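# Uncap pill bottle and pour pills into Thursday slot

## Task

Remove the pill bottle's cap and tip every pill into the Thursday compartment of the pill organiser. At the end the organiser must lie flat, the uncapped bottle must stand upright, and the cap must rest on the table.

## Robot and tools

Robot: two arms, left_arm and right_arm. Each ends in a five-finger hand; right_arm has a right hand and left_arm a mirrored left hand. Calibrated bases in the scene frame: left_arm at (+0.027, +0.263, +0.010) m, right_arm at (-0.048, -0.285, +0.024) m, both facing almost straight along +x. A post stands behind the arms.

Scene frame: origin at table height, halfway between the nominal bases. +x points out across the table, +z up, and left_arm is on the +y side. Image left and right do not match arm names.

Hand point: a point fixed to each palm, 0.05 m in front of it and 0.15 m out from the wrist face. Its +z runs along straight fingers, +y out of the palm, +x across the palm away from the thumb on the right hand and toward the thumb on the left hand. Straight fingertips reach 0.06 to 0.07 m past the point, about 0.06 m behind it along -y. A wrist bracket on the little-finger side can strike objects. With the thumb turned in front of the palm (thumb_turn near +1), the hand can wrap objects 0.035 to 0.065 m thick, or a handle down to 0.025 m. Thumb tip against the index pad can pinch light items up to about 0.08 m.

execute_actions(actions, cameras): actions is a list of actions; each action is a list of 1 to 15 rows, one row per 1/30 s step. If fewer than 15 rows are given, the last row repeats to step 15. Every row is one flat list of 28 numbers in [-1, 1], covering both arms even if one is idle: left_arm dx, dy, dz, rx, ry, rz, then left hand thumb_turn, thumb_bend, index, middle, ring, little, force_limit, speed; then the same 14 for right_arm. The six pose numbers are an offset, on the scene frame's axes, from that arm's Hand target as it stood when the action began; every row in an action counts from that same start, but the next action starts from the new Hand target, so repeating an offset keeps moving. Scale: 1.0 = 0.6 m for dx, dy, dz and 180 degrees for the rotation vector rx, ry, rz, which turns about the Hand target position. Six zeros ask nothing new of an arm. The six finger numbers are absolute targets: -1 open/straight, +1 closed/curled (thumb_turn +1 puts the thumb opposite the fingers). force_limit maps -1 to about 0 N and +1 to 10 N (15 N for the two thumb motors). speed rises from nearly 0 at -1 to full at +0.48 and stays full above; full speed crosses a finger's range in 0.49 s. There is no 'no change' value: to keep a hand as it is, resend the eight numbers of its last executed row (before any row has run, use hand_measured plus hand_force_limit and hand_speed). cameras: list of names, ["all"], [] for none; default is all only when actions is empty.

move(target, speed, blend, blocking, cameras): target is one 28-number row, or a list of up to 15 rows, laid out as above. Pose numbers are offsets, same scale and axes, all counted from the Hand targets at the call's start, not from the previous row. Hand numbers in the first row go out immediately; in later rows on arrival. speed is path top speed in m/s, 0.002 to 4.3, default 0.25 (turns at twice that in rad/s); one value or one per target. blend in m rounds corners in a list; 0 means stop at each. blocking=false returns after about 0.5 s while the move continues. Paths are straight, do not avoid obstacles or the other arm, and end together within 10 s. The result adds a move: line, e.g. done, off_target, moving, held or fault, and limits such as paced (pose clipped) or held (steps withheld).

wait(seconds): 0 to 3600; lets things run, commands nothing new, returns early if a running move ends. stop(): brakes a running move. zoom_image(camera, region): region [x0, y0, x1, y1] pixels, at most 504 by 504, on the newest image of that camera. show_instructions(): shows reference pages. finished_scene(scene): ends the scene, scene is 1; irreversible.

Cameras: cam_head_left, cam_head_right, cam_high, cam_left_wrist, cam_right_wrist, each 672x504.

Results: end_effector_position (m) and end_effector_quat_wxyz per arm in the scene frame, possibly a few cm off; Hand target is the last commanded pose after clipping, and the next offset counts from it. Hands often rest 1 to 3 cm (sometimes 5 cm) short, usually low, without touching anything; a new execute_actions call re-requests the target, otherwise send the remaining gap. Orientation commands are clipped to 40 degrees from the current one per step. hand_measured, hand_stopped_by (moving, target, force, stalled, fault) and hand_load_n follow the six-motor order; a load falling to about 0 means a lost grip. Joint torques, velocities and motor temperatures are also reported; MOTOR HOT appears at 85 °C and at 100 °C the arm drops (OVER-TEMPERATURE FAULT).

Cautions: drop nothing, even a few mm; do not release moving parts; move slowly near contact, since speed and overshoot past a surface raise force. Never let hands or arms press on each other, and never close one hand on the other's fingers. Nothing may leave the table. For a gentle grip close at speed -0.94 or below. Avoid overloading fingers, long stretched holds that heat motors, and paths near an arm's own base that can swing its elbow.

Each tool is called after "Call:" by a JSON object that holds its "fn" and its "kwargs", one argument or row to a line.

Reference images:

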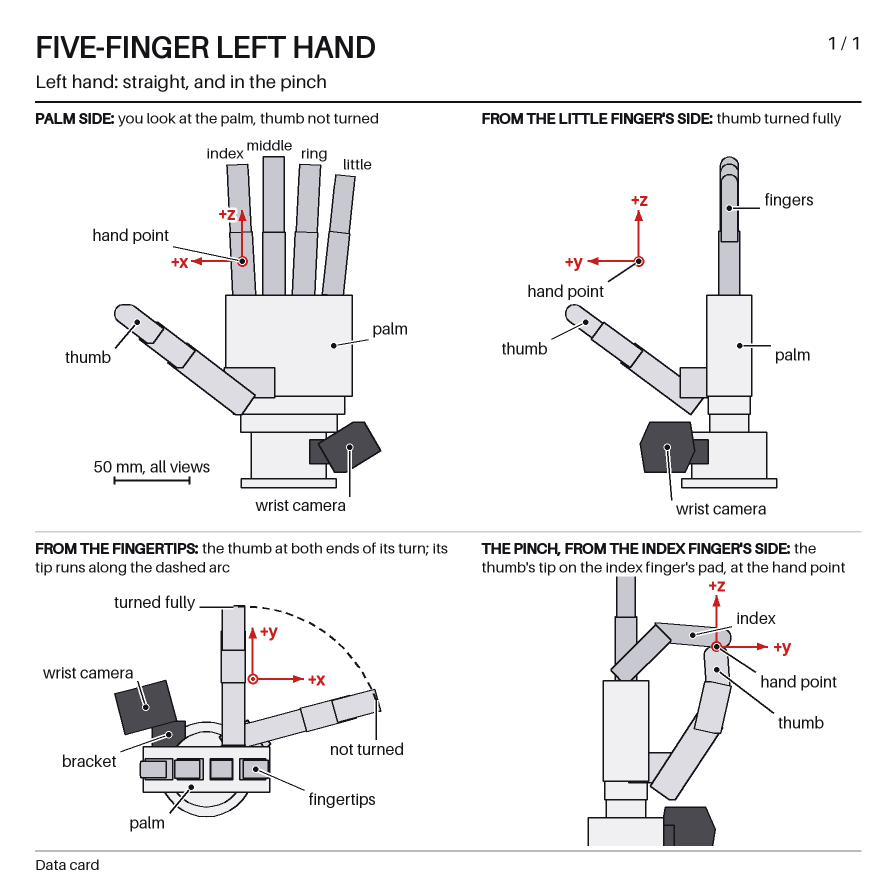

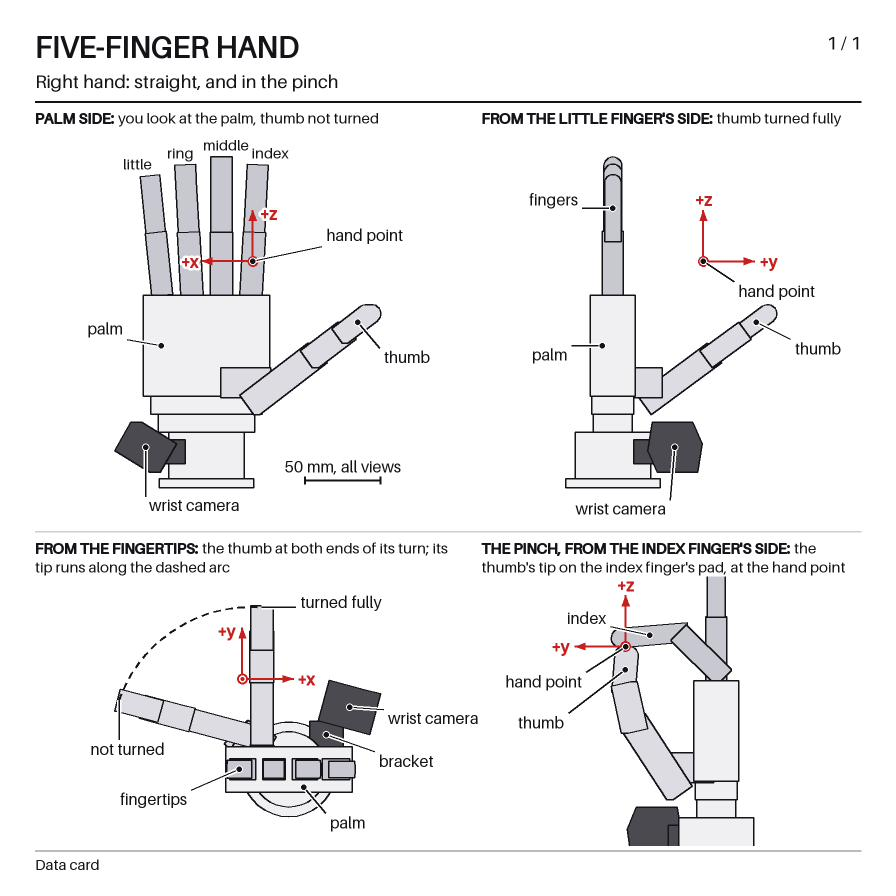

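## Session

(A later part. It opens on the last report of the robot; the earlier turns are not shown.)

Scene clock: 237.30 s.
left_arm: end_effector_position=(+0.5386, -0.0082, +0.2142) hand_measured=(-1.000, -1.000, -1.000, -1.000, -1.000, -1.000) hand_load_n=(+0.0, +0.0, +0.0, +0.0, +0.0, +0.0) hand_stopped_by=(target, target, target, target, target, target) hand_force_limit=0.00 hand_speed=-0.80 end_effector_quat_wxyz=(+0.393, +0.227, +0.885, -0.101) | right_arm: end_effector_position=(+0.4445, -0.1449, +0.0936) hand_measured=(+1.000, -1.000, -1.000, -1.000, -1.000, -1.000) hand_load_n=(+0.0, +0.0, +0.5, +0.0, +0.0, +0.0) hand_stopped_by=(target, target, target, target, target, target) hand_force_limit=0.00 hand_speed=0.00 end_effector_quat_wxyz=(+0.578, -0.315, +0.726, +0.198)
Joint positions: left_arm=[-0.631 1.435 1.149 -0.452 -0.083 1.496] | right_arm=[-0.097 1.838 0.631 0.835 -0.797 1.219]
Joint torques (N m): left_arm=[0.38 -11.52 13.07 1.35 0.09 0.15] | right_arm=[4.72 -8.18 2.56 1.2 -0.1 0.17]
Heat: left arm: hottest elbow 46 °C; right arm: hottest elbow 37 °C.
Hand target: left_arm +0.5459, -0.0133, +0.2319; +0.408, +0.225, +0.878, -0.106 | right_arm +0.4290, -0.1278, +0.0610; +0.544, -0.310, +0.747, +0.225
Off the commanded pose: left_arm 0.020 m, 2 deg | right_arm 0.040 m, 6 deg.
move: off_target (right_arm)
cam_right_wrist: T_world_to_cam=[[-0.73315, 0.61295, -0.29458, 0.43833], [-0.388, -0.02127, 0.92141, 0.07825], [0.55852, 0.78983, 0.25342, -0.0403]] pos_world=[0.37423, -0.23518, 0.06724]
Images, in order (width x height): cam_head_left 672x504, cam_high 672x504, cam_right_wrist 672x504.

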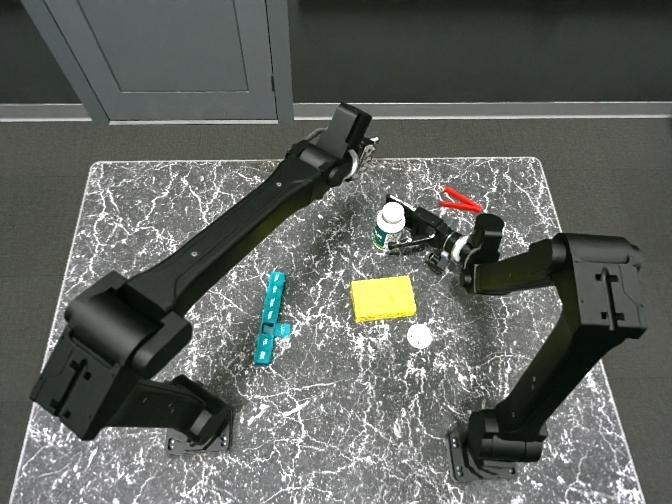

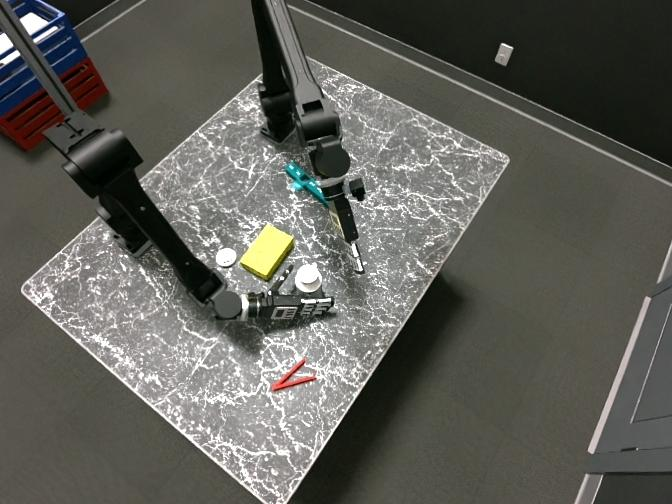

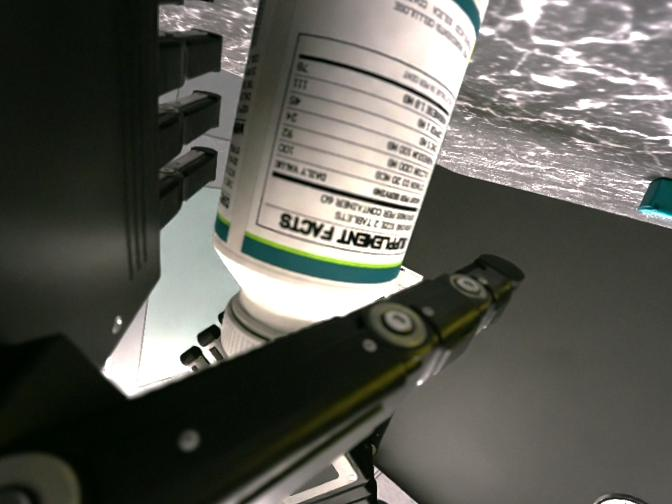

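Call:
{"fn": "zoom_image", "kwargs": {
  "camera": "cam_head_left",
  "region": [350, 180, 450, 260]
}}

Call:
{"fn": "zoom_image", "kwargs": {
  "camera": "cam_high",
  "region": [260, 240, 360, 320]
}}

Scaled by 5.040 from the camera's image (finer frame: 960x720).

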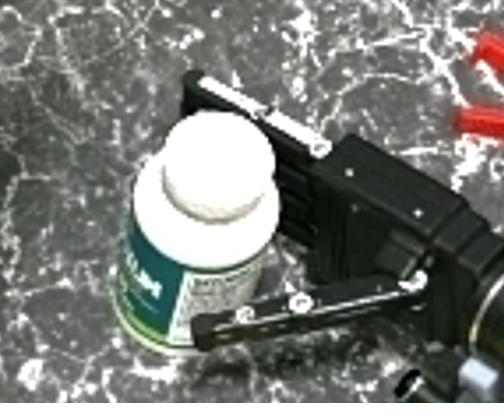

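Scaled by 5.040 from the camera's image (finer frame: 960x720).

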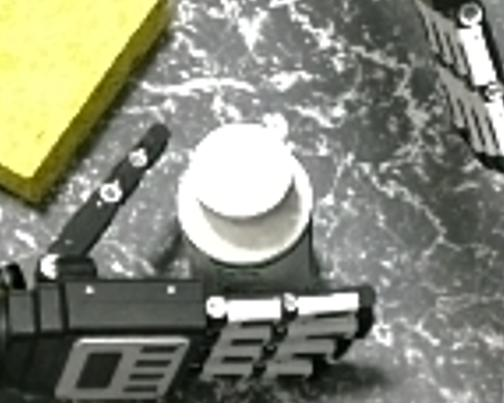

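Call:
{"fn": "move", "kwargs": {
  "target": [0,0,0,0,0,0,-1,-1,-1,-1,-1,-1,0,-0.8, 0,0,0,0,0,0,1,0.6,0.6,0.6,0.6,0.6,-0.6,-0.88],
  "speed": 0.06,
  "cameras": ["cam_right_wrist","cam_high", "cam_head_left"]
}}

Scene clock: 248.10 s.
left_arm: end_effector_position=(+0.5386, -0.0082, +0.2142) hand_measured=(-1.000, -1.000, -1.000, -1.000, -1.000, -1.000) hand_load_n=(+0.0, +0.0, +0.0, +0.0, +0.0, +0.0) hand_stopped_by=(target, target, target, target, target, target) hand_force_limit=0.00 hand_speed=-0.80 end_effector_quat_wxyz=(+0.393, +0.227, +0.885, -0.101) | right_arm: end_effector_position=(+0.4455, -0.1455, +0.0936) hand_measured=(+1.000, -0.664, -0.322, -0.332, -0.344, -0.968) hand_load_n=(+0.0, +6.0, +2.5, +2.0, +1.0, +2.0) hand_stopped_by=(target, force, force, force, force, force) hand_force_limit=-0.60 hand_speed=-0.88 end_effector_quat_wxyz=(+0.579, -0.314, +0.727, +0.195)
Joint positions: left_arm=[-0.631 1.435 1.149 -0.452 -0.083 1.496] | right_arm=[-0.097 1.838 0.631 0.838 -0.792 1.22]
Joint torques (N m): left_arm=[0.44 -11.58 13.07 1.33 0.08 0.15] | right_arm=[4.72 -8.29 2.55 1.02 -0.34 0.18]
Heat: left arm: hottest elbow 46 °C; right arm: hottest elbow 36 °C.
Hand target: left_arm +0.5459, -0.0133, +0.2319; +0.408, +0.225, +0.878, -0.106 | right_arm +0.4291, -0.1278, +0.0610; +0.544, -0.310, +0.747, +0.225
Off the commanded pose: left_arm 0.020 m, 2 deg | right_arm 0.041 m, 6 deg.
move: done
cam_right_wrist: T_world_to_cam=[[-0.72952, 0.61623, -0.29677, 0.43847], [-0.38958, -0.01774, 0.92082, 0.08003], [0.56217, 0.78737, 0.253, -0.0423]] pos_world=[0.37483, -0.23547, 0.06714]
Images, in order (width x height): cam_head_left 672x504, cam_high 672x504, cam_right_wrist 672x504.

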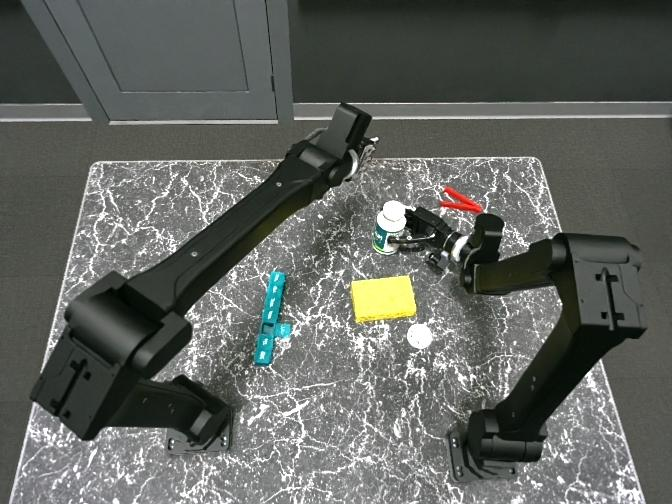

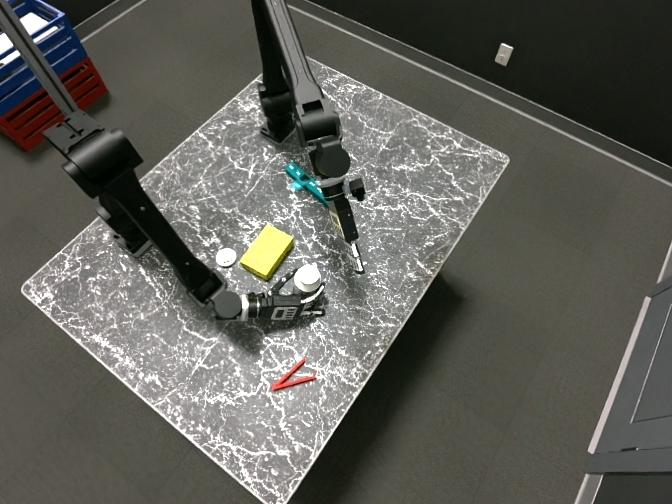

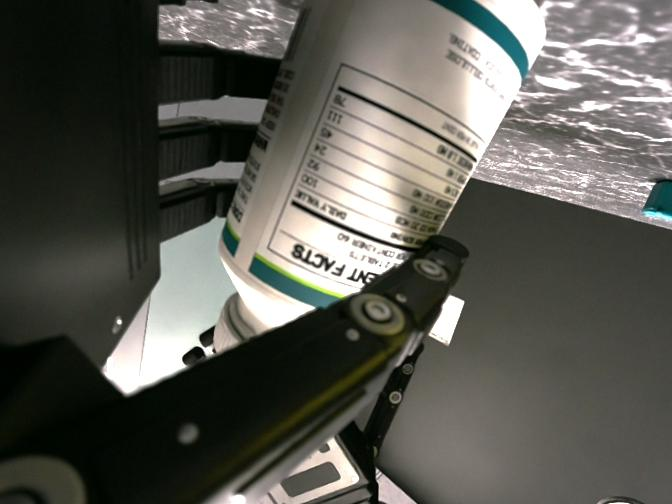

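Call:
{"fn": "zoom_image", "kwargs": {
  "camera": "cam_head_left",
  "region": [350, 180, 450, 260]
}}

Call:
{"fn": "zoom_image", "kwargs": {
  "camera": "cam_high",
  "region": [260, 240, 360, 320]
}}

Scaled by 5.040 from the camera's image (finer frame: 960x720).

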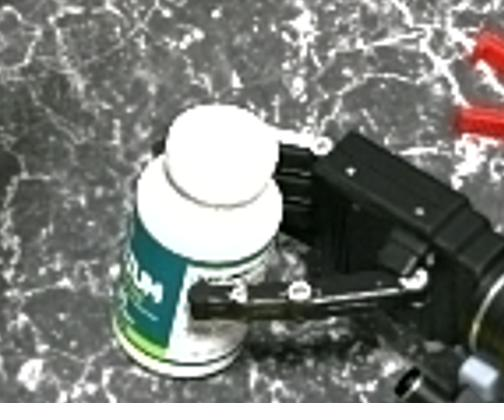

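Scaled by 5.040 from the camera's image (finer frame: 960x720).

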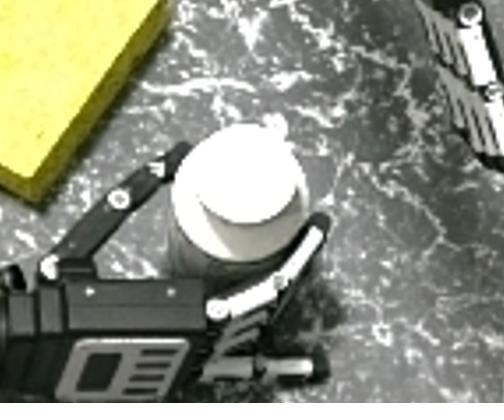

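Call:
{"fn": "move", "kwargs": {
  "target": [0,0,0,0,0,0,-1,-1,-1,-1,-1,-1,0,-0.8, 0,0,0,0,0,0,1,0.6,0.6,0.6,-1,-1,-0.6,-0.9],
  "speed": 0.06,
  "cameras": ["cam_right_wrist","cam_high", "cam_head_left"]
}}

Call:
{"fn": "zoom_image", "kwargs": {
  "camera": "cam_head_left",
  "region": [350, 180, 450, 260]
}}

Scene clock: 258.80 s.
left_arm: end_effector_position=(+0.5386, -0.0082, +0.2142) hand_measured=(-1.000, -1.000, -1.000, -1.000, -1.000, -1.000) hand_load_n=(+0.0, +0.0, +0.0, +0.0, +0.0, +0.0) hand_stopped_by=(target, target, target, target, target, target) hand_force_limit=0.00 hand_speed=-0.80 end_effector_quat_wxyz=(+0.393, +0.227, +0.885, -0.101) | right_arm: end_effector_position=(+0.4445, -0.1448, +0.0934) hand_measured=(+1.000, -0.664, -0.322, -0.332, -1.000, -1.000) hand_load_n=(+0.0, +5.5, +2.0, +2.5, +0.0, +0.0) hand_stopped_by=(target, force, force, force, target, target) hand_force_limit=-0.60 hand_speed=-0.90 end_effector_quat_wxyz=(+0.578, -0.315, +0.727, +0.197)
Joint positions: left_arm=[-0.631 1.435 1.149 -0.452 -0.083 1.496] | right_arm=[-0.096 1.838 0.63 0.838 -0.795 1.22]
Joint torques (N m): left_arm=[0.5 -11.52 13.08 1.33 0.09 0.14] | right_arm=[4.66 -8.29 2.61 1.02 -0.2 0.17]
Heat: left arm: hottest elbow 46 °C; right arm: hottest elbow 35 °C.
Hand target: left_arm +0.5459, -0.0133, +0.2319; +0.408, +0.225, +0.878, -0.106 | right_arm +0.4290, -0.1279, +0.0608; +0.544, -0.310, +0.747, +0.225
Off the commanded pose: left_arm 0.020 m, 2 deg | right_arm 0.040 m, 6 deg.
move: done
cam_right_wrist: T_world_to_cam=[[-0.73203, 0.6143, -0.29455, 0.43794], [-0.38813, -0.02073, 0.92137, 0.07867], [0.5599, 0.7888, 0.25361, -0.0411]] pos_world=[0.37413, -0.23498, 0.06694]
Images, in order (width x height): cam_head_left 672x504, cam_high 672x504, cam_right_wrist 672x504.

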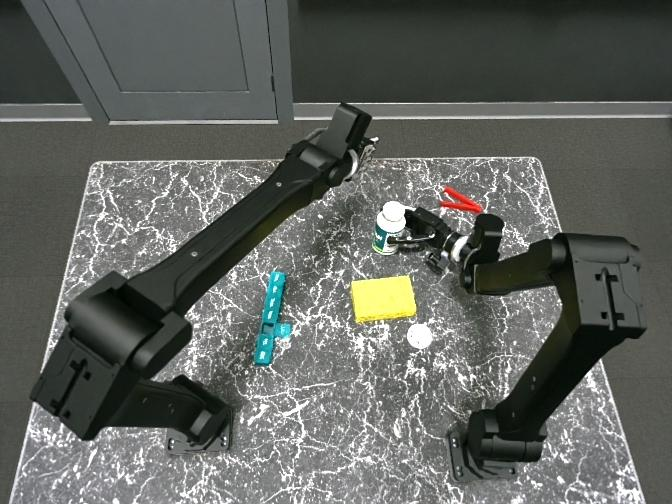

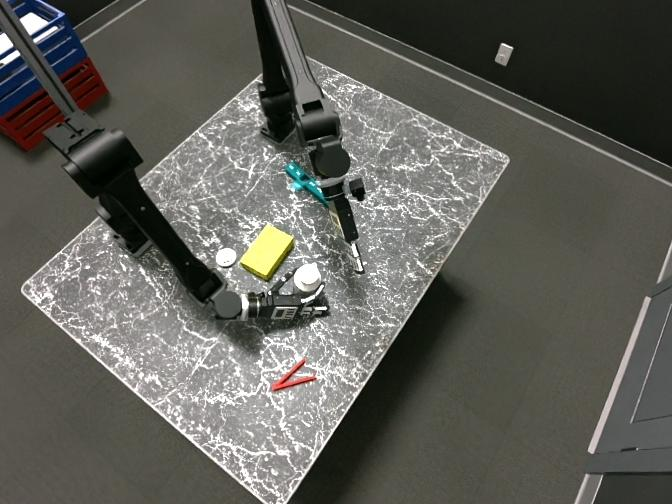

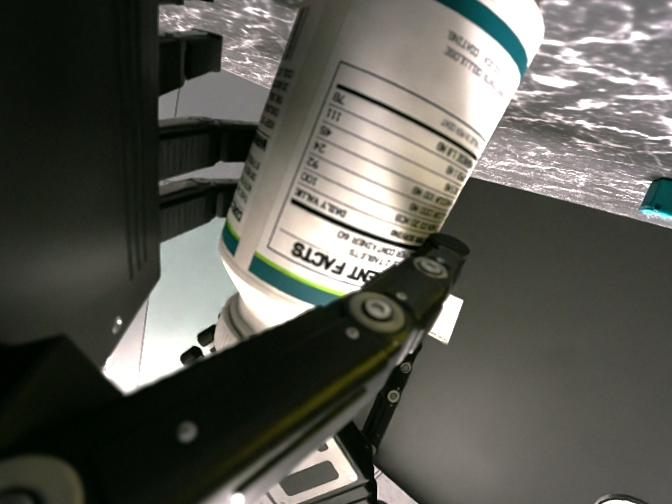

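Scaled by 5.040 from the camera's image (finer frame: 960x720).

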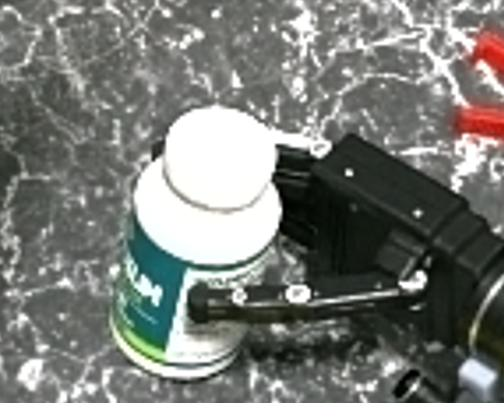

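Call:
{"fn": "move", "kwargs": {
  "target": [0,0,0,0,0,0,-1,-1,-1,-1,-1,-1,0,-0.8, 0,0,0,0,0,0,1,-1,-1,-1,-1,-1,-0.6,-0.93],
  "speed": 0.06,
  "cameras": ["cam_right_wrist","cam_high", "cam_head_left","cam_head_right"]
}}

Call:
{"fn": "zoom_image", "kwargs": {
  "camera": "cam_head_left",
  "region": [350, 180, 450, 260]
}}

Call:
{"fn": "zoom_image", "kwargs": {
  "camera": "cam_high",
  "region": [260, 240, 360, 320]
}}

Scene clock: 266.23 s.
left_arm: end_effector_position=(+0.5386, -0.0082, +0.2142) hand_measured=(-1.000, -1.000, -1.000, -1.000, -1.000, -1.000) hand_load_n=(+0.0, +0.0, +0.0, +0.0, +0.0, +0.0) hand_stopped_by=(target, target, target, target, target, target) hand_force_limit=0.00 hand_speed=-0.80 end_effector_quat_wxyz=(+0.393, +0.227, +0.885, -0.101) | right_arm: end_effector_position=(+0.4446, -0.1448, +0.0934) hand_measured=(+1.000, -1.000, -1.000, -1.000, -1.000, -1.000) hand_load_n=(+0.0, +0.0, +0.0, +0.0, +0.0, +0.0) hand_stopped_by=(target, target, target, target, target, target) hand_force_limit=-0.60 hand_speed=-0.93 end_effector_quat_wxyz=(+0.578, -0.314, +0.727, +0.197)
Joint positions: left_arm=[-0.631 1.435 1.149 -0.452 -0.083 1.496] | right_arm=[-0.096 1.838 0.63 0.838 -0.795 1.221]
Joint torques (N m): left_arm=[0.5 -11.52 13.11 1.36 0.09 0.15] | right_arm=[4.66 -8.29 2.61 1.02 -0.2 0.16]
Heat: left arm: hottest elbow 46 °C; right arm: hottest elbow 35 °C.
Hand target: left_arm +0.5459, -0.0133, +0.2319; +0.408, +0.225, +0.878, -0.106 | right_arm +0.4290, -0.1279, +0.0608; +0.544, -0.310, +0.747, +0.225
Off the commanded pose: left_arm 0.020 m, 2 deg | right_arm 0.040 m, 6 deg.
move: done
cam_right_wrist: T_world_to_cam=[[-0.73208, 0.61442, -0.29418, 0.43796], [-0.3879, -0.02099, 0.92146, 0.07851], [0.55999, 0.7887, 0.25371, -0.04117]] pos_world=[0.37413, -0.23498, 0.06694]
Images, in order (width x height): cam_head_left 672x504, cam_head_right 672x504, cam_high 672x504, cam_right_wrist 672x504.

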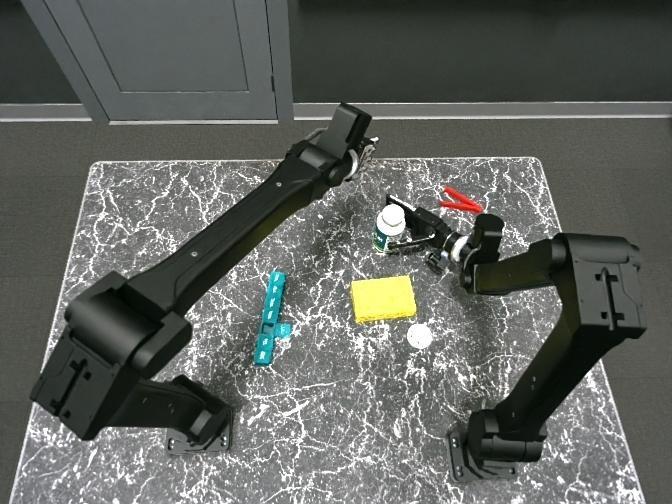

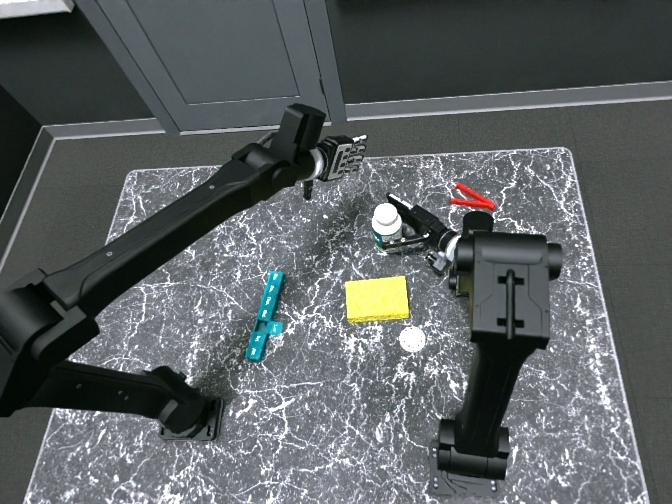

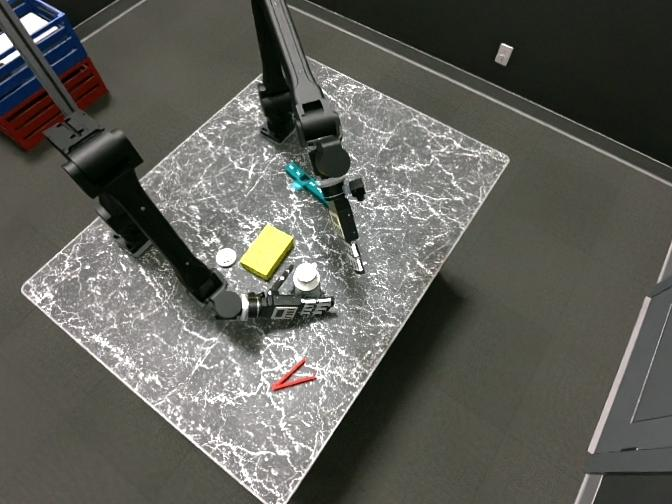

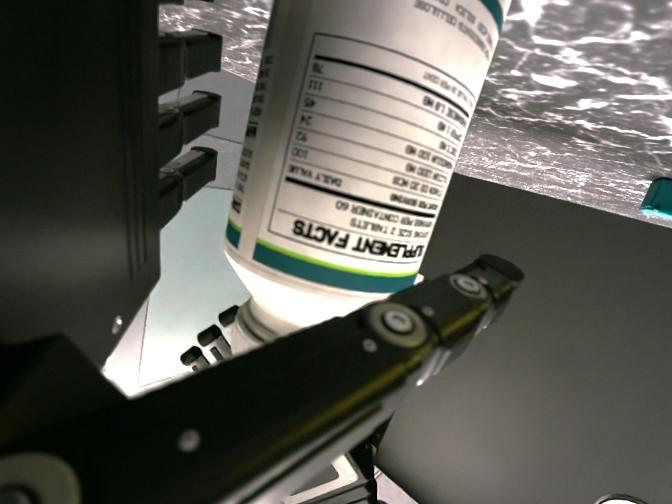

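Scaled by 5.040 from the camera's image (finer frame: 960x720).

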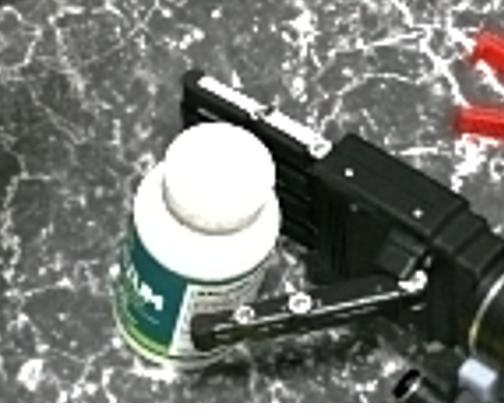

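Scaled by 5.040 from the camera's image (finer frame: 960x720).

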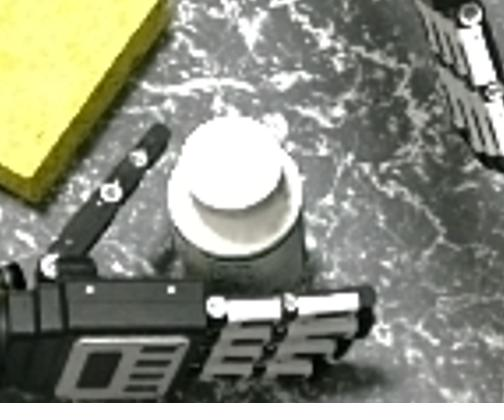

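Call:
{"fn": "move", "kwargs": {
  "target": [0,0,0,0,0,0,-1,-1,-1,-1,-1,-1,0,-0.8, -0.0233,0.02,-0.0167,0,0,0,1,-1,-1,-1,-1,-1,-0.6,-0.93],
  "speed": 0.05,
  "cameras": ["cam_right_wrist","cam_high", "cam_head_left","cam_head_right"]
}}

Call:
{"fn": "zoom_image", "kwargs": {
  "camera": "cam_head_left",
  "region": [350, 180, 450, 260]
}}

Call:
{"fn": "zoom_image", "kwargs": {
  "camera": "cam_high",
  "region": [260, 240, 360, 320]
}}

Scene clock: 274.53 s.
left_arm: end_effector_position=(+0.5386, -0.0082, +0.2142) hand_measured=(-1.000, -1.000, -1.000, -1.000, -1.000, -1.000) hand_load_n=(+0.0, +0.0, +0.0, +0.0, +0.0, +0.0) hand_stopped_by=(target, target, target, target, target, target) hand_force_limit=0.00 hand_speed=-0.80 end_effector_quat_wxyz=(+0.393, +0.227, +0.885, -0.101) | right_arm: end_effector_position=(+0.4384, -0.1366, +0.0904) hand_measured=(+1.000, -1.000, -1.000, -1.000, -1.000, -1.000) hand_load_n=(+0.0, +0.0, +0.0, +0.0, +0.0, +0.0) hand_stopped_by=(target, target, target, target, target, target) hand_force_limit=-0.60 hand_speed=-0.93 end_effector_quat_wxyz=(+0.590, -0.316, +0.720, +0.186)
Joint positions: left_arm=[-0.631 1.435 1.149 -0.452 -0.083 1.496] | right_arm=[-0.073 1.851 0.601 0.918 -0.762 1.228]
Joint torques (N m): left_arm=[0.56 -11.58 13.07 1.36 0.08 0.15] | right_arm=[5.19 -7.47 1.29 0.69 -0.46 0.19]
Heat: left arm: hottest elbow 46 °C; right arm: hottest elbow 34 °C.
Hand target: left_arm +0.5459, -0.0133, +0.2319; +0.408, +0.225, +0.878, -0.106 | right_arm +0.4151, -0.1158, +0.0510; +0.544, -0.310, +0.747, +0.225
Off the commanded pose: left_arm 0.020 m, 2 deg | right_arm 0.050 m, 8 deg.
move: off_target (right_arm)
cam_right_wrist: T_world_to_cam=[[-0.71556, 0.61906, -0.32362, 0.42358], [-0.418, -0.00828, 0.90841, 0.09523], [0.55968, 0.7853, 0.26469, -0.04479]] pos_world=[0.36798, -0.22626, 0.06243]
Images, in order (width x height): cam_head_left 672x504, cam_head_right 672x504, cam_high 672x504, cam_right_wrist 672x504.

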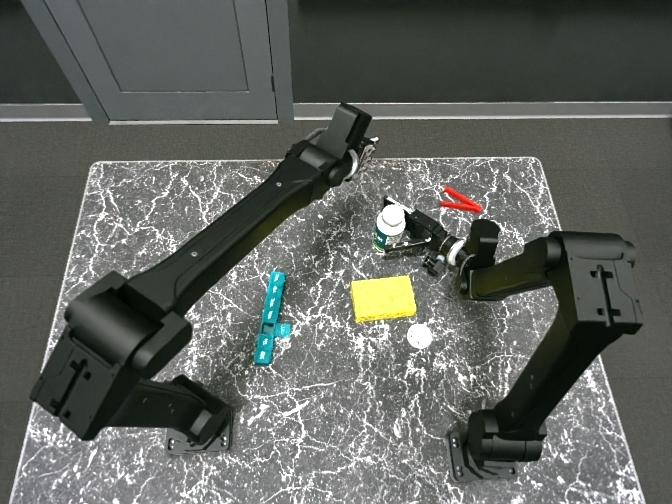

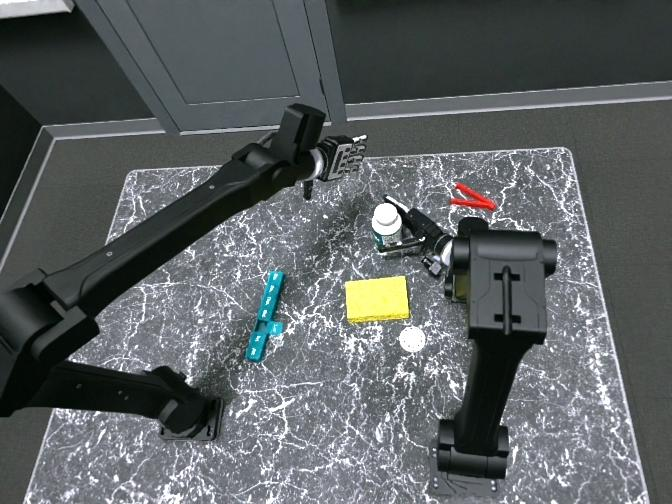

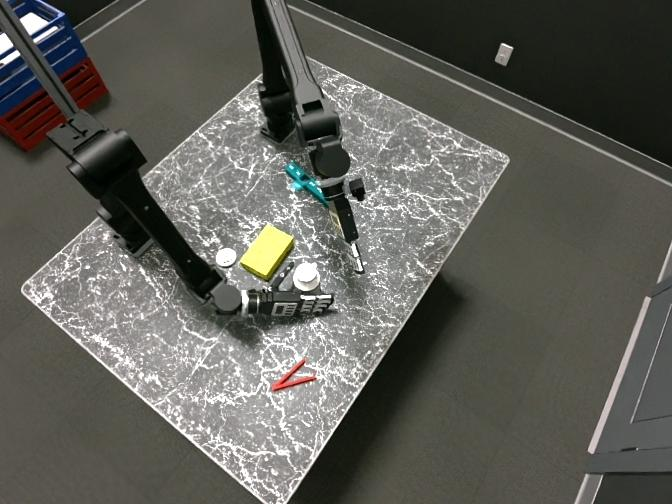

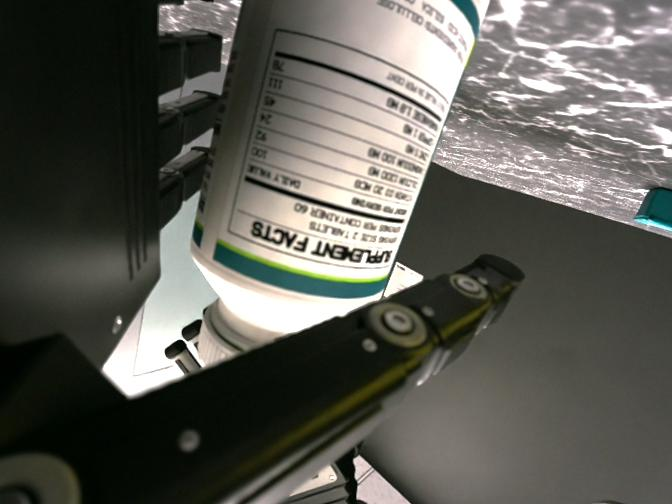

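Scaled by 5.040 from the camera's image (finer frame: 960x720).

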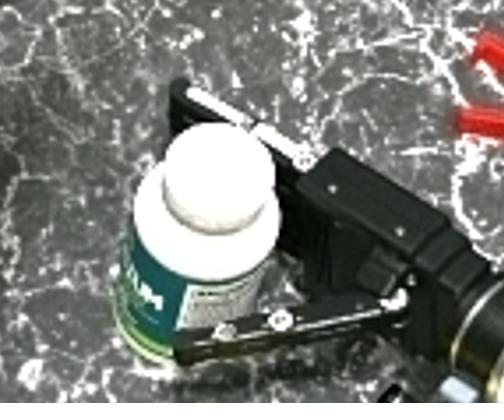

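Scaled by 5.040 from the camera's image (finer frame: 960x720).

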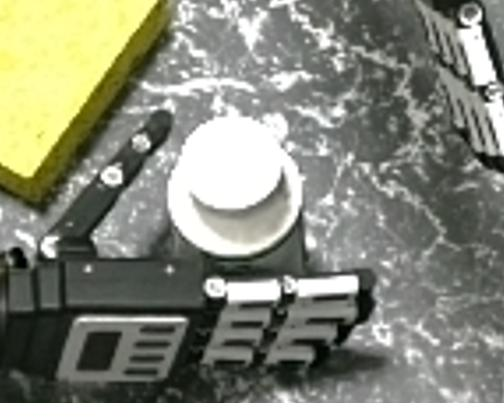

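Call:
{"fn": "move", "kwargs": {
  "target": [0,0,0,0,0,0,-1,-1,-1,-1,-1,-1,0,-0.8, -0.0117,-0.005,-0.0083,0.005,0.0395,0.0117,1,-1,-1,-1,-1,-1,-0.6,-0.93],
  "speed": 0.05,
  "cameras": ["cam_right_wrist","cam_high", "cam_head_left","cam_head_right"]
}}

Call:
{"fn": "zoom_image", "kwargs": {
  "camera": "cam_head_left",
  "region": [350, 180, 450, 260]
}}

Call:
{"fn": "zoom_image", "kwargs": {
  "camera": "cam_high",
  "region": [260, 240, 360, 320]
}}

Scene clock: 283.73 s.
left_arm: end_effector_position=(+0.5386, -0.0082, +0.2142) hand_measured=(-1.000, -1.000, -1.000, -1.000, -1.000, -1.000) hand_load_n=(+0.0, +0.0, +0.0, +0.0, +0.0, +0.0) hand_stopped_by=(target, target, target, target, target, target) hand_force_limit=0.00 hand_speed=-0.80 end_effector_quat_wxyz=(+0.393, +0.227, +0.885, -0.101) | right_arm: end_effector_position=(+0.4348, -0.1320, +0.0928) hand_measured=(+1.000, -1.000, -1.000, -1.000, -1.000, -1.000) hand_load_n=(-0.5, +0.0, +0.0, +0.0, +0.0, +0.0) hand_stopped_by=(target, target, target, target, target, target) hand_force_limit=-0.60 hand_speed=-0.93 end_effector_quat_wxyz=(+0.557, -0.319, +0.735, +0.220)
Joint positions: left_arm=[-0.631 1.435 1.149 -0.452 -0.083 1.496] | right_arm=[-0.073 1.816 0.626 0.767 -0.81 1.222]
Joint torques (N m): left_arm=[0.44 -11.58 13.07 1.35 0.08 0.14] | right_arm=[3.84 -7.82 1.35 -1.1 -0.68 0.15]
Heat: left arm: hottest elbow 46 °C; right arm: hottest elbow 34 °C.
Hand target: left_arm +0.5459, -0.0133, +0.2319; +0.408, +0.225, +0.878, -0.106 | right_arm +0.4080, -0.1188, +0.0459; +0.494, -0.304, +0.772, +0.259
Off the commanded pose: left_arm 0.020 m, 2 deg | right_arm 0.055 m, 10 deg.
move: off_target (right_arm)
cam_right_wrist: T_world_to_cam=[[-0.76795, 0.59037, -0.24842, 0.43099], [-0.33794, -0.044, 0.94014, 0.04913], [0.5441, 0.80593, 0.2333, -0.0346]] pos_world=[0.36641, -0.2244, 0.06894]
Images, in order (width x height): cam_head_left 672x504, cam_head_right 672x504, cam_high 672x504, cam_right_wrist 672x504.

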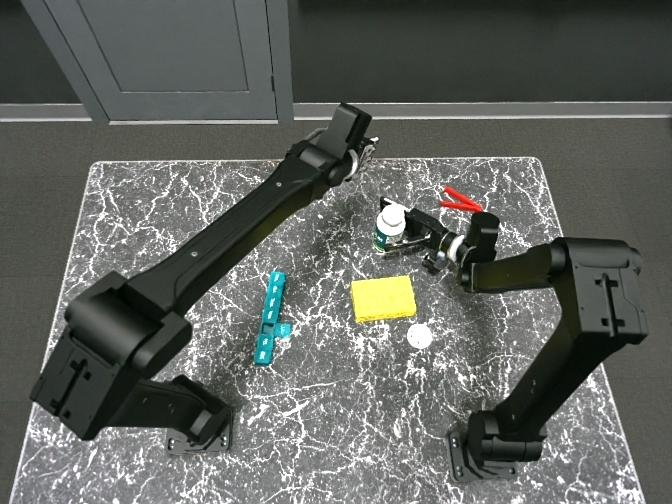

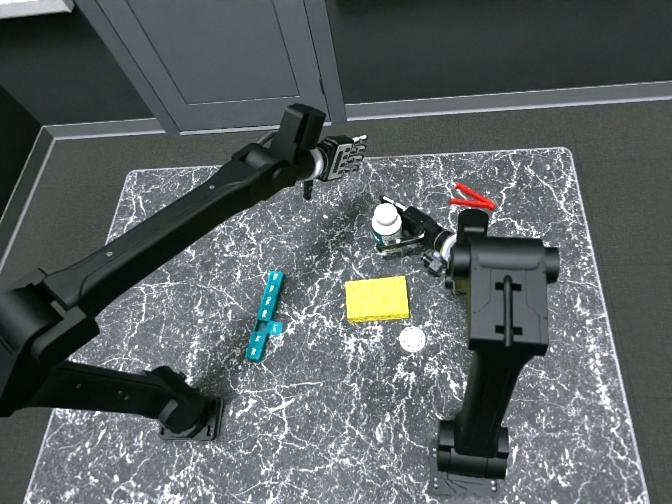

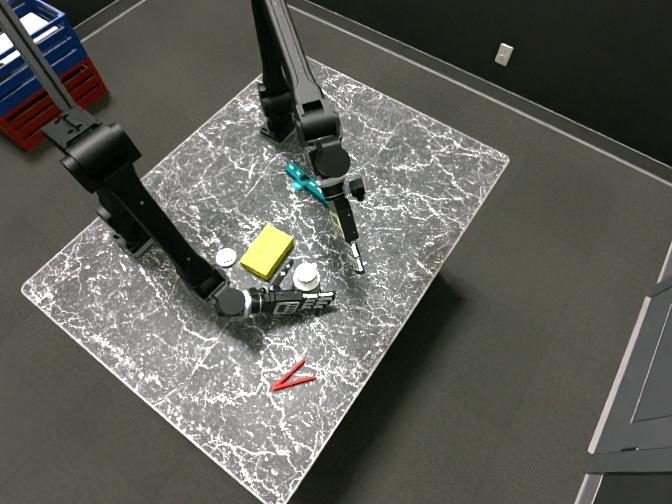

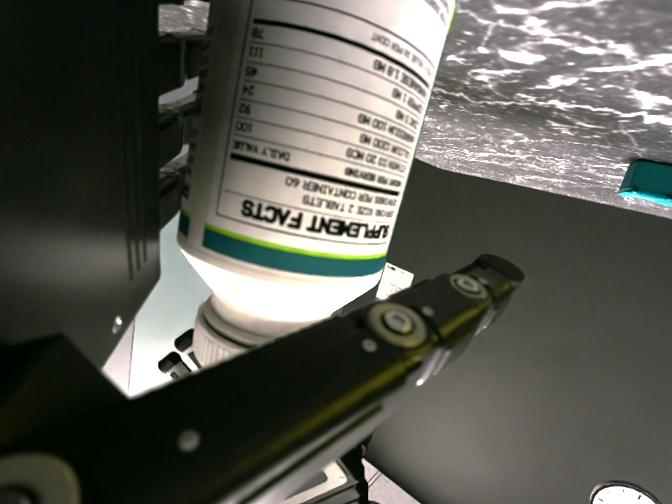

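Scaled by 5.040 from the camera's image (finer frame: 960x720).

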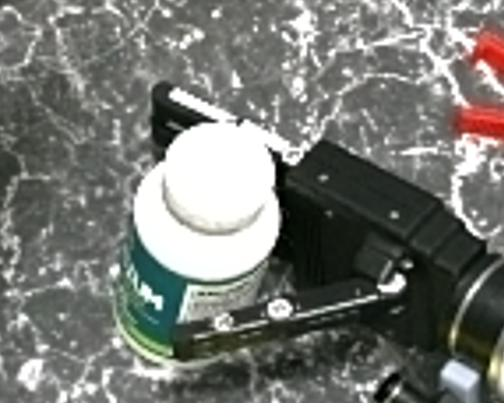

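Scaled by 5.040 from the camera's image (finer frame: 960x720).

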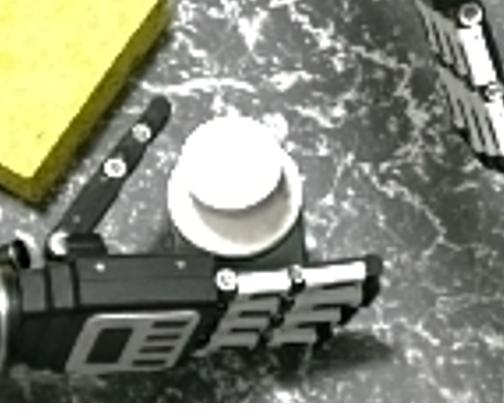

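Call:
{"fn": "move", "kwargs": {
  "target": [0,0,0,0,0,0,-1,-1,-1,-1,-1,-1,0,-0.8, -0.025,-0.02,-0.0083,0,0,0,1,-1,-1,-1,-1,-1,-0.6,-0.93],
  "speed": 0.05,
  "cameras": ["cam_right_wrist","cam_high", "cam_head_left","cam_head_right"]
}}

Call:
{"fn": "zoom_image", "kwargs": {
  "camera": "cam_head_left",
  "region": [350, 180, 450, 260]
}}

Call:
{"fn": "zoom_image", "kwargs": {
  "camera": "cam_high",
  "region": [260, 240, 360, 320]
}}

Scene clock: 290.13 s.
left_arm: end_effector_position=(+0.5386, -0.0082, +0.2142) hand_measured=(-1.000, -1.000, -1.000, -1.000, -1.000, -1.000) hand_load_n=(+0.0, +0.0, +0.0, -0.5, +0.0, +0.0) hand_stopped_by=(target, target, target, target, target, target) hand_force_limit=0.00 hand_speed=-0.80 end_effector_quat_wxyz=(+0.393, +0.227, +0.885, -0.101) | right_arm: end_effector_position=(+0.4241, -0.1296, +0.0920) hand_measured=(+1.000, -1.000, -1.000, -1.000, -1.000, -1.000) hand_load_n=(+0.0, +0.0, +0.0, +0.0, +0.0, +0.0) hand_stopped_by=(target, target, target, target, target, target) hand_force_limit=-0.60 hand_speed=-0.93 end_effector_quat_wxyz=(+0.556, -0.332, +0.727, +0.228)
Joint positions: left_arm=[-0.631 1.435 1.149 -0.452 -0.083 1.496] | right_arm=[-0.076 1.813 0.614 0.767 -0.843 1.2]
Joint torques (N m): left_arm=[0.5 -11.46 13.08 1.35 0.08 0.14] | right_arm=[1.55 -7.41 -0.75 -0.55 -0.43 0.11]
Heat: left arm: hottest elbow 46 °C; right arm: hottest elbow 34 °C.
Hand target: left_arm +0.5459, -0.0133, +0.2319; +0.408, +0.225, +0.878, -0.106 | right_arm +0.3930, -0.1309, +0.0410; +0.495, -0.304, +0.772, +0.259
Off the commanded pose: left_arm 0.020 m, 2 deg | right_arm 0.060 m, 10 deg.
move: off_target (right_arm)
cam_right_wrist: T_world_to_cam=[[-0.78566, 0.56435, -0.25347, 0.42567], [-0.34247, -0.05553, 0.93788, 0.04693], [0.51522, 0.82367, 0.23691, -0.01629]] pos_world=[0.3589, -0.2242, 0.06774]
Images, in order (width x height): cam_head_left 672x504, cam_head_right 672x504, cam_high 672x504, cam_right_wrist 672x504.

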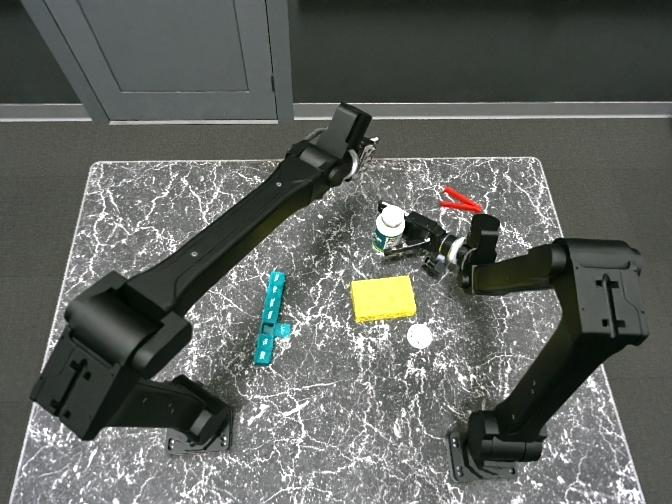

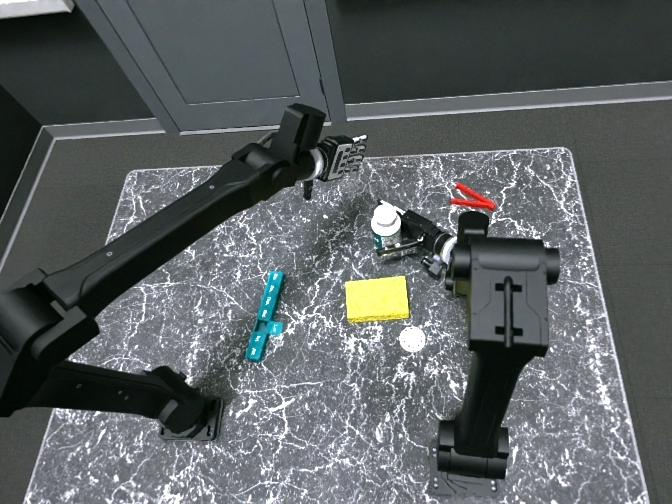

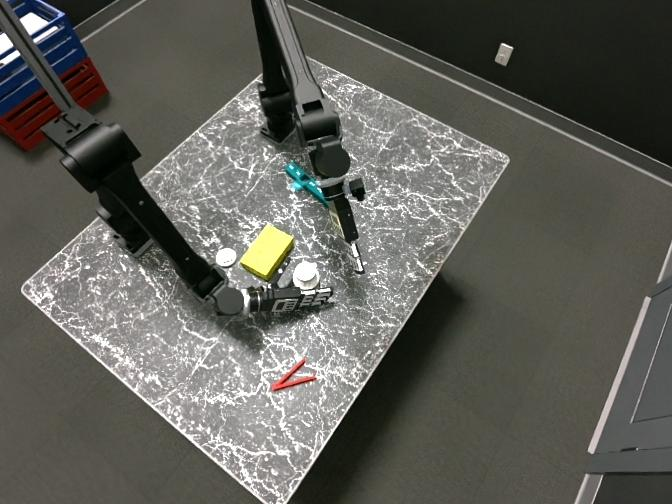

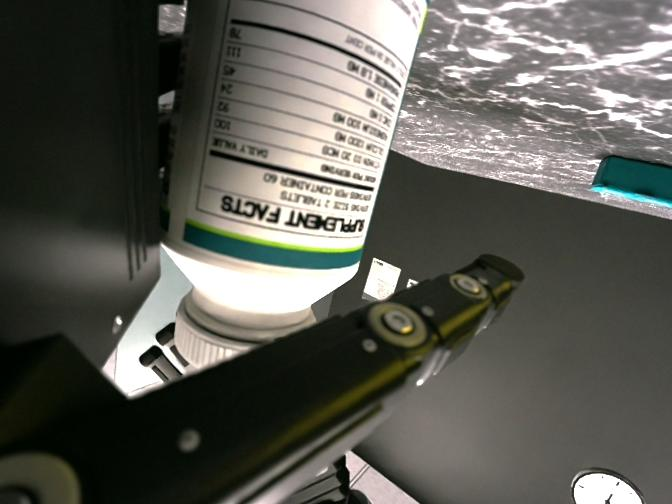

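Scaled by 5.040 from the camera's image (finer frame: 960x720).

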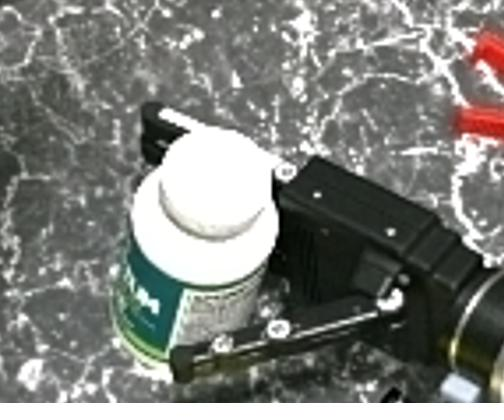

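Scaled by 5.040 from the camera's image (finer frame: 960x720).

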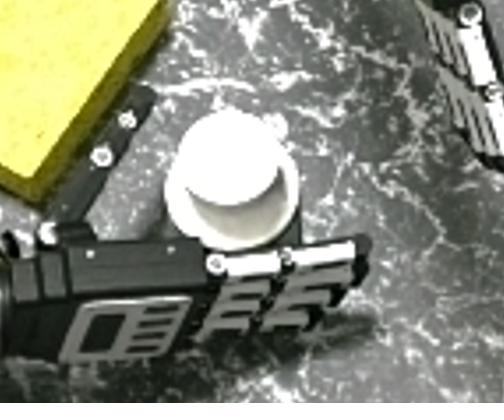

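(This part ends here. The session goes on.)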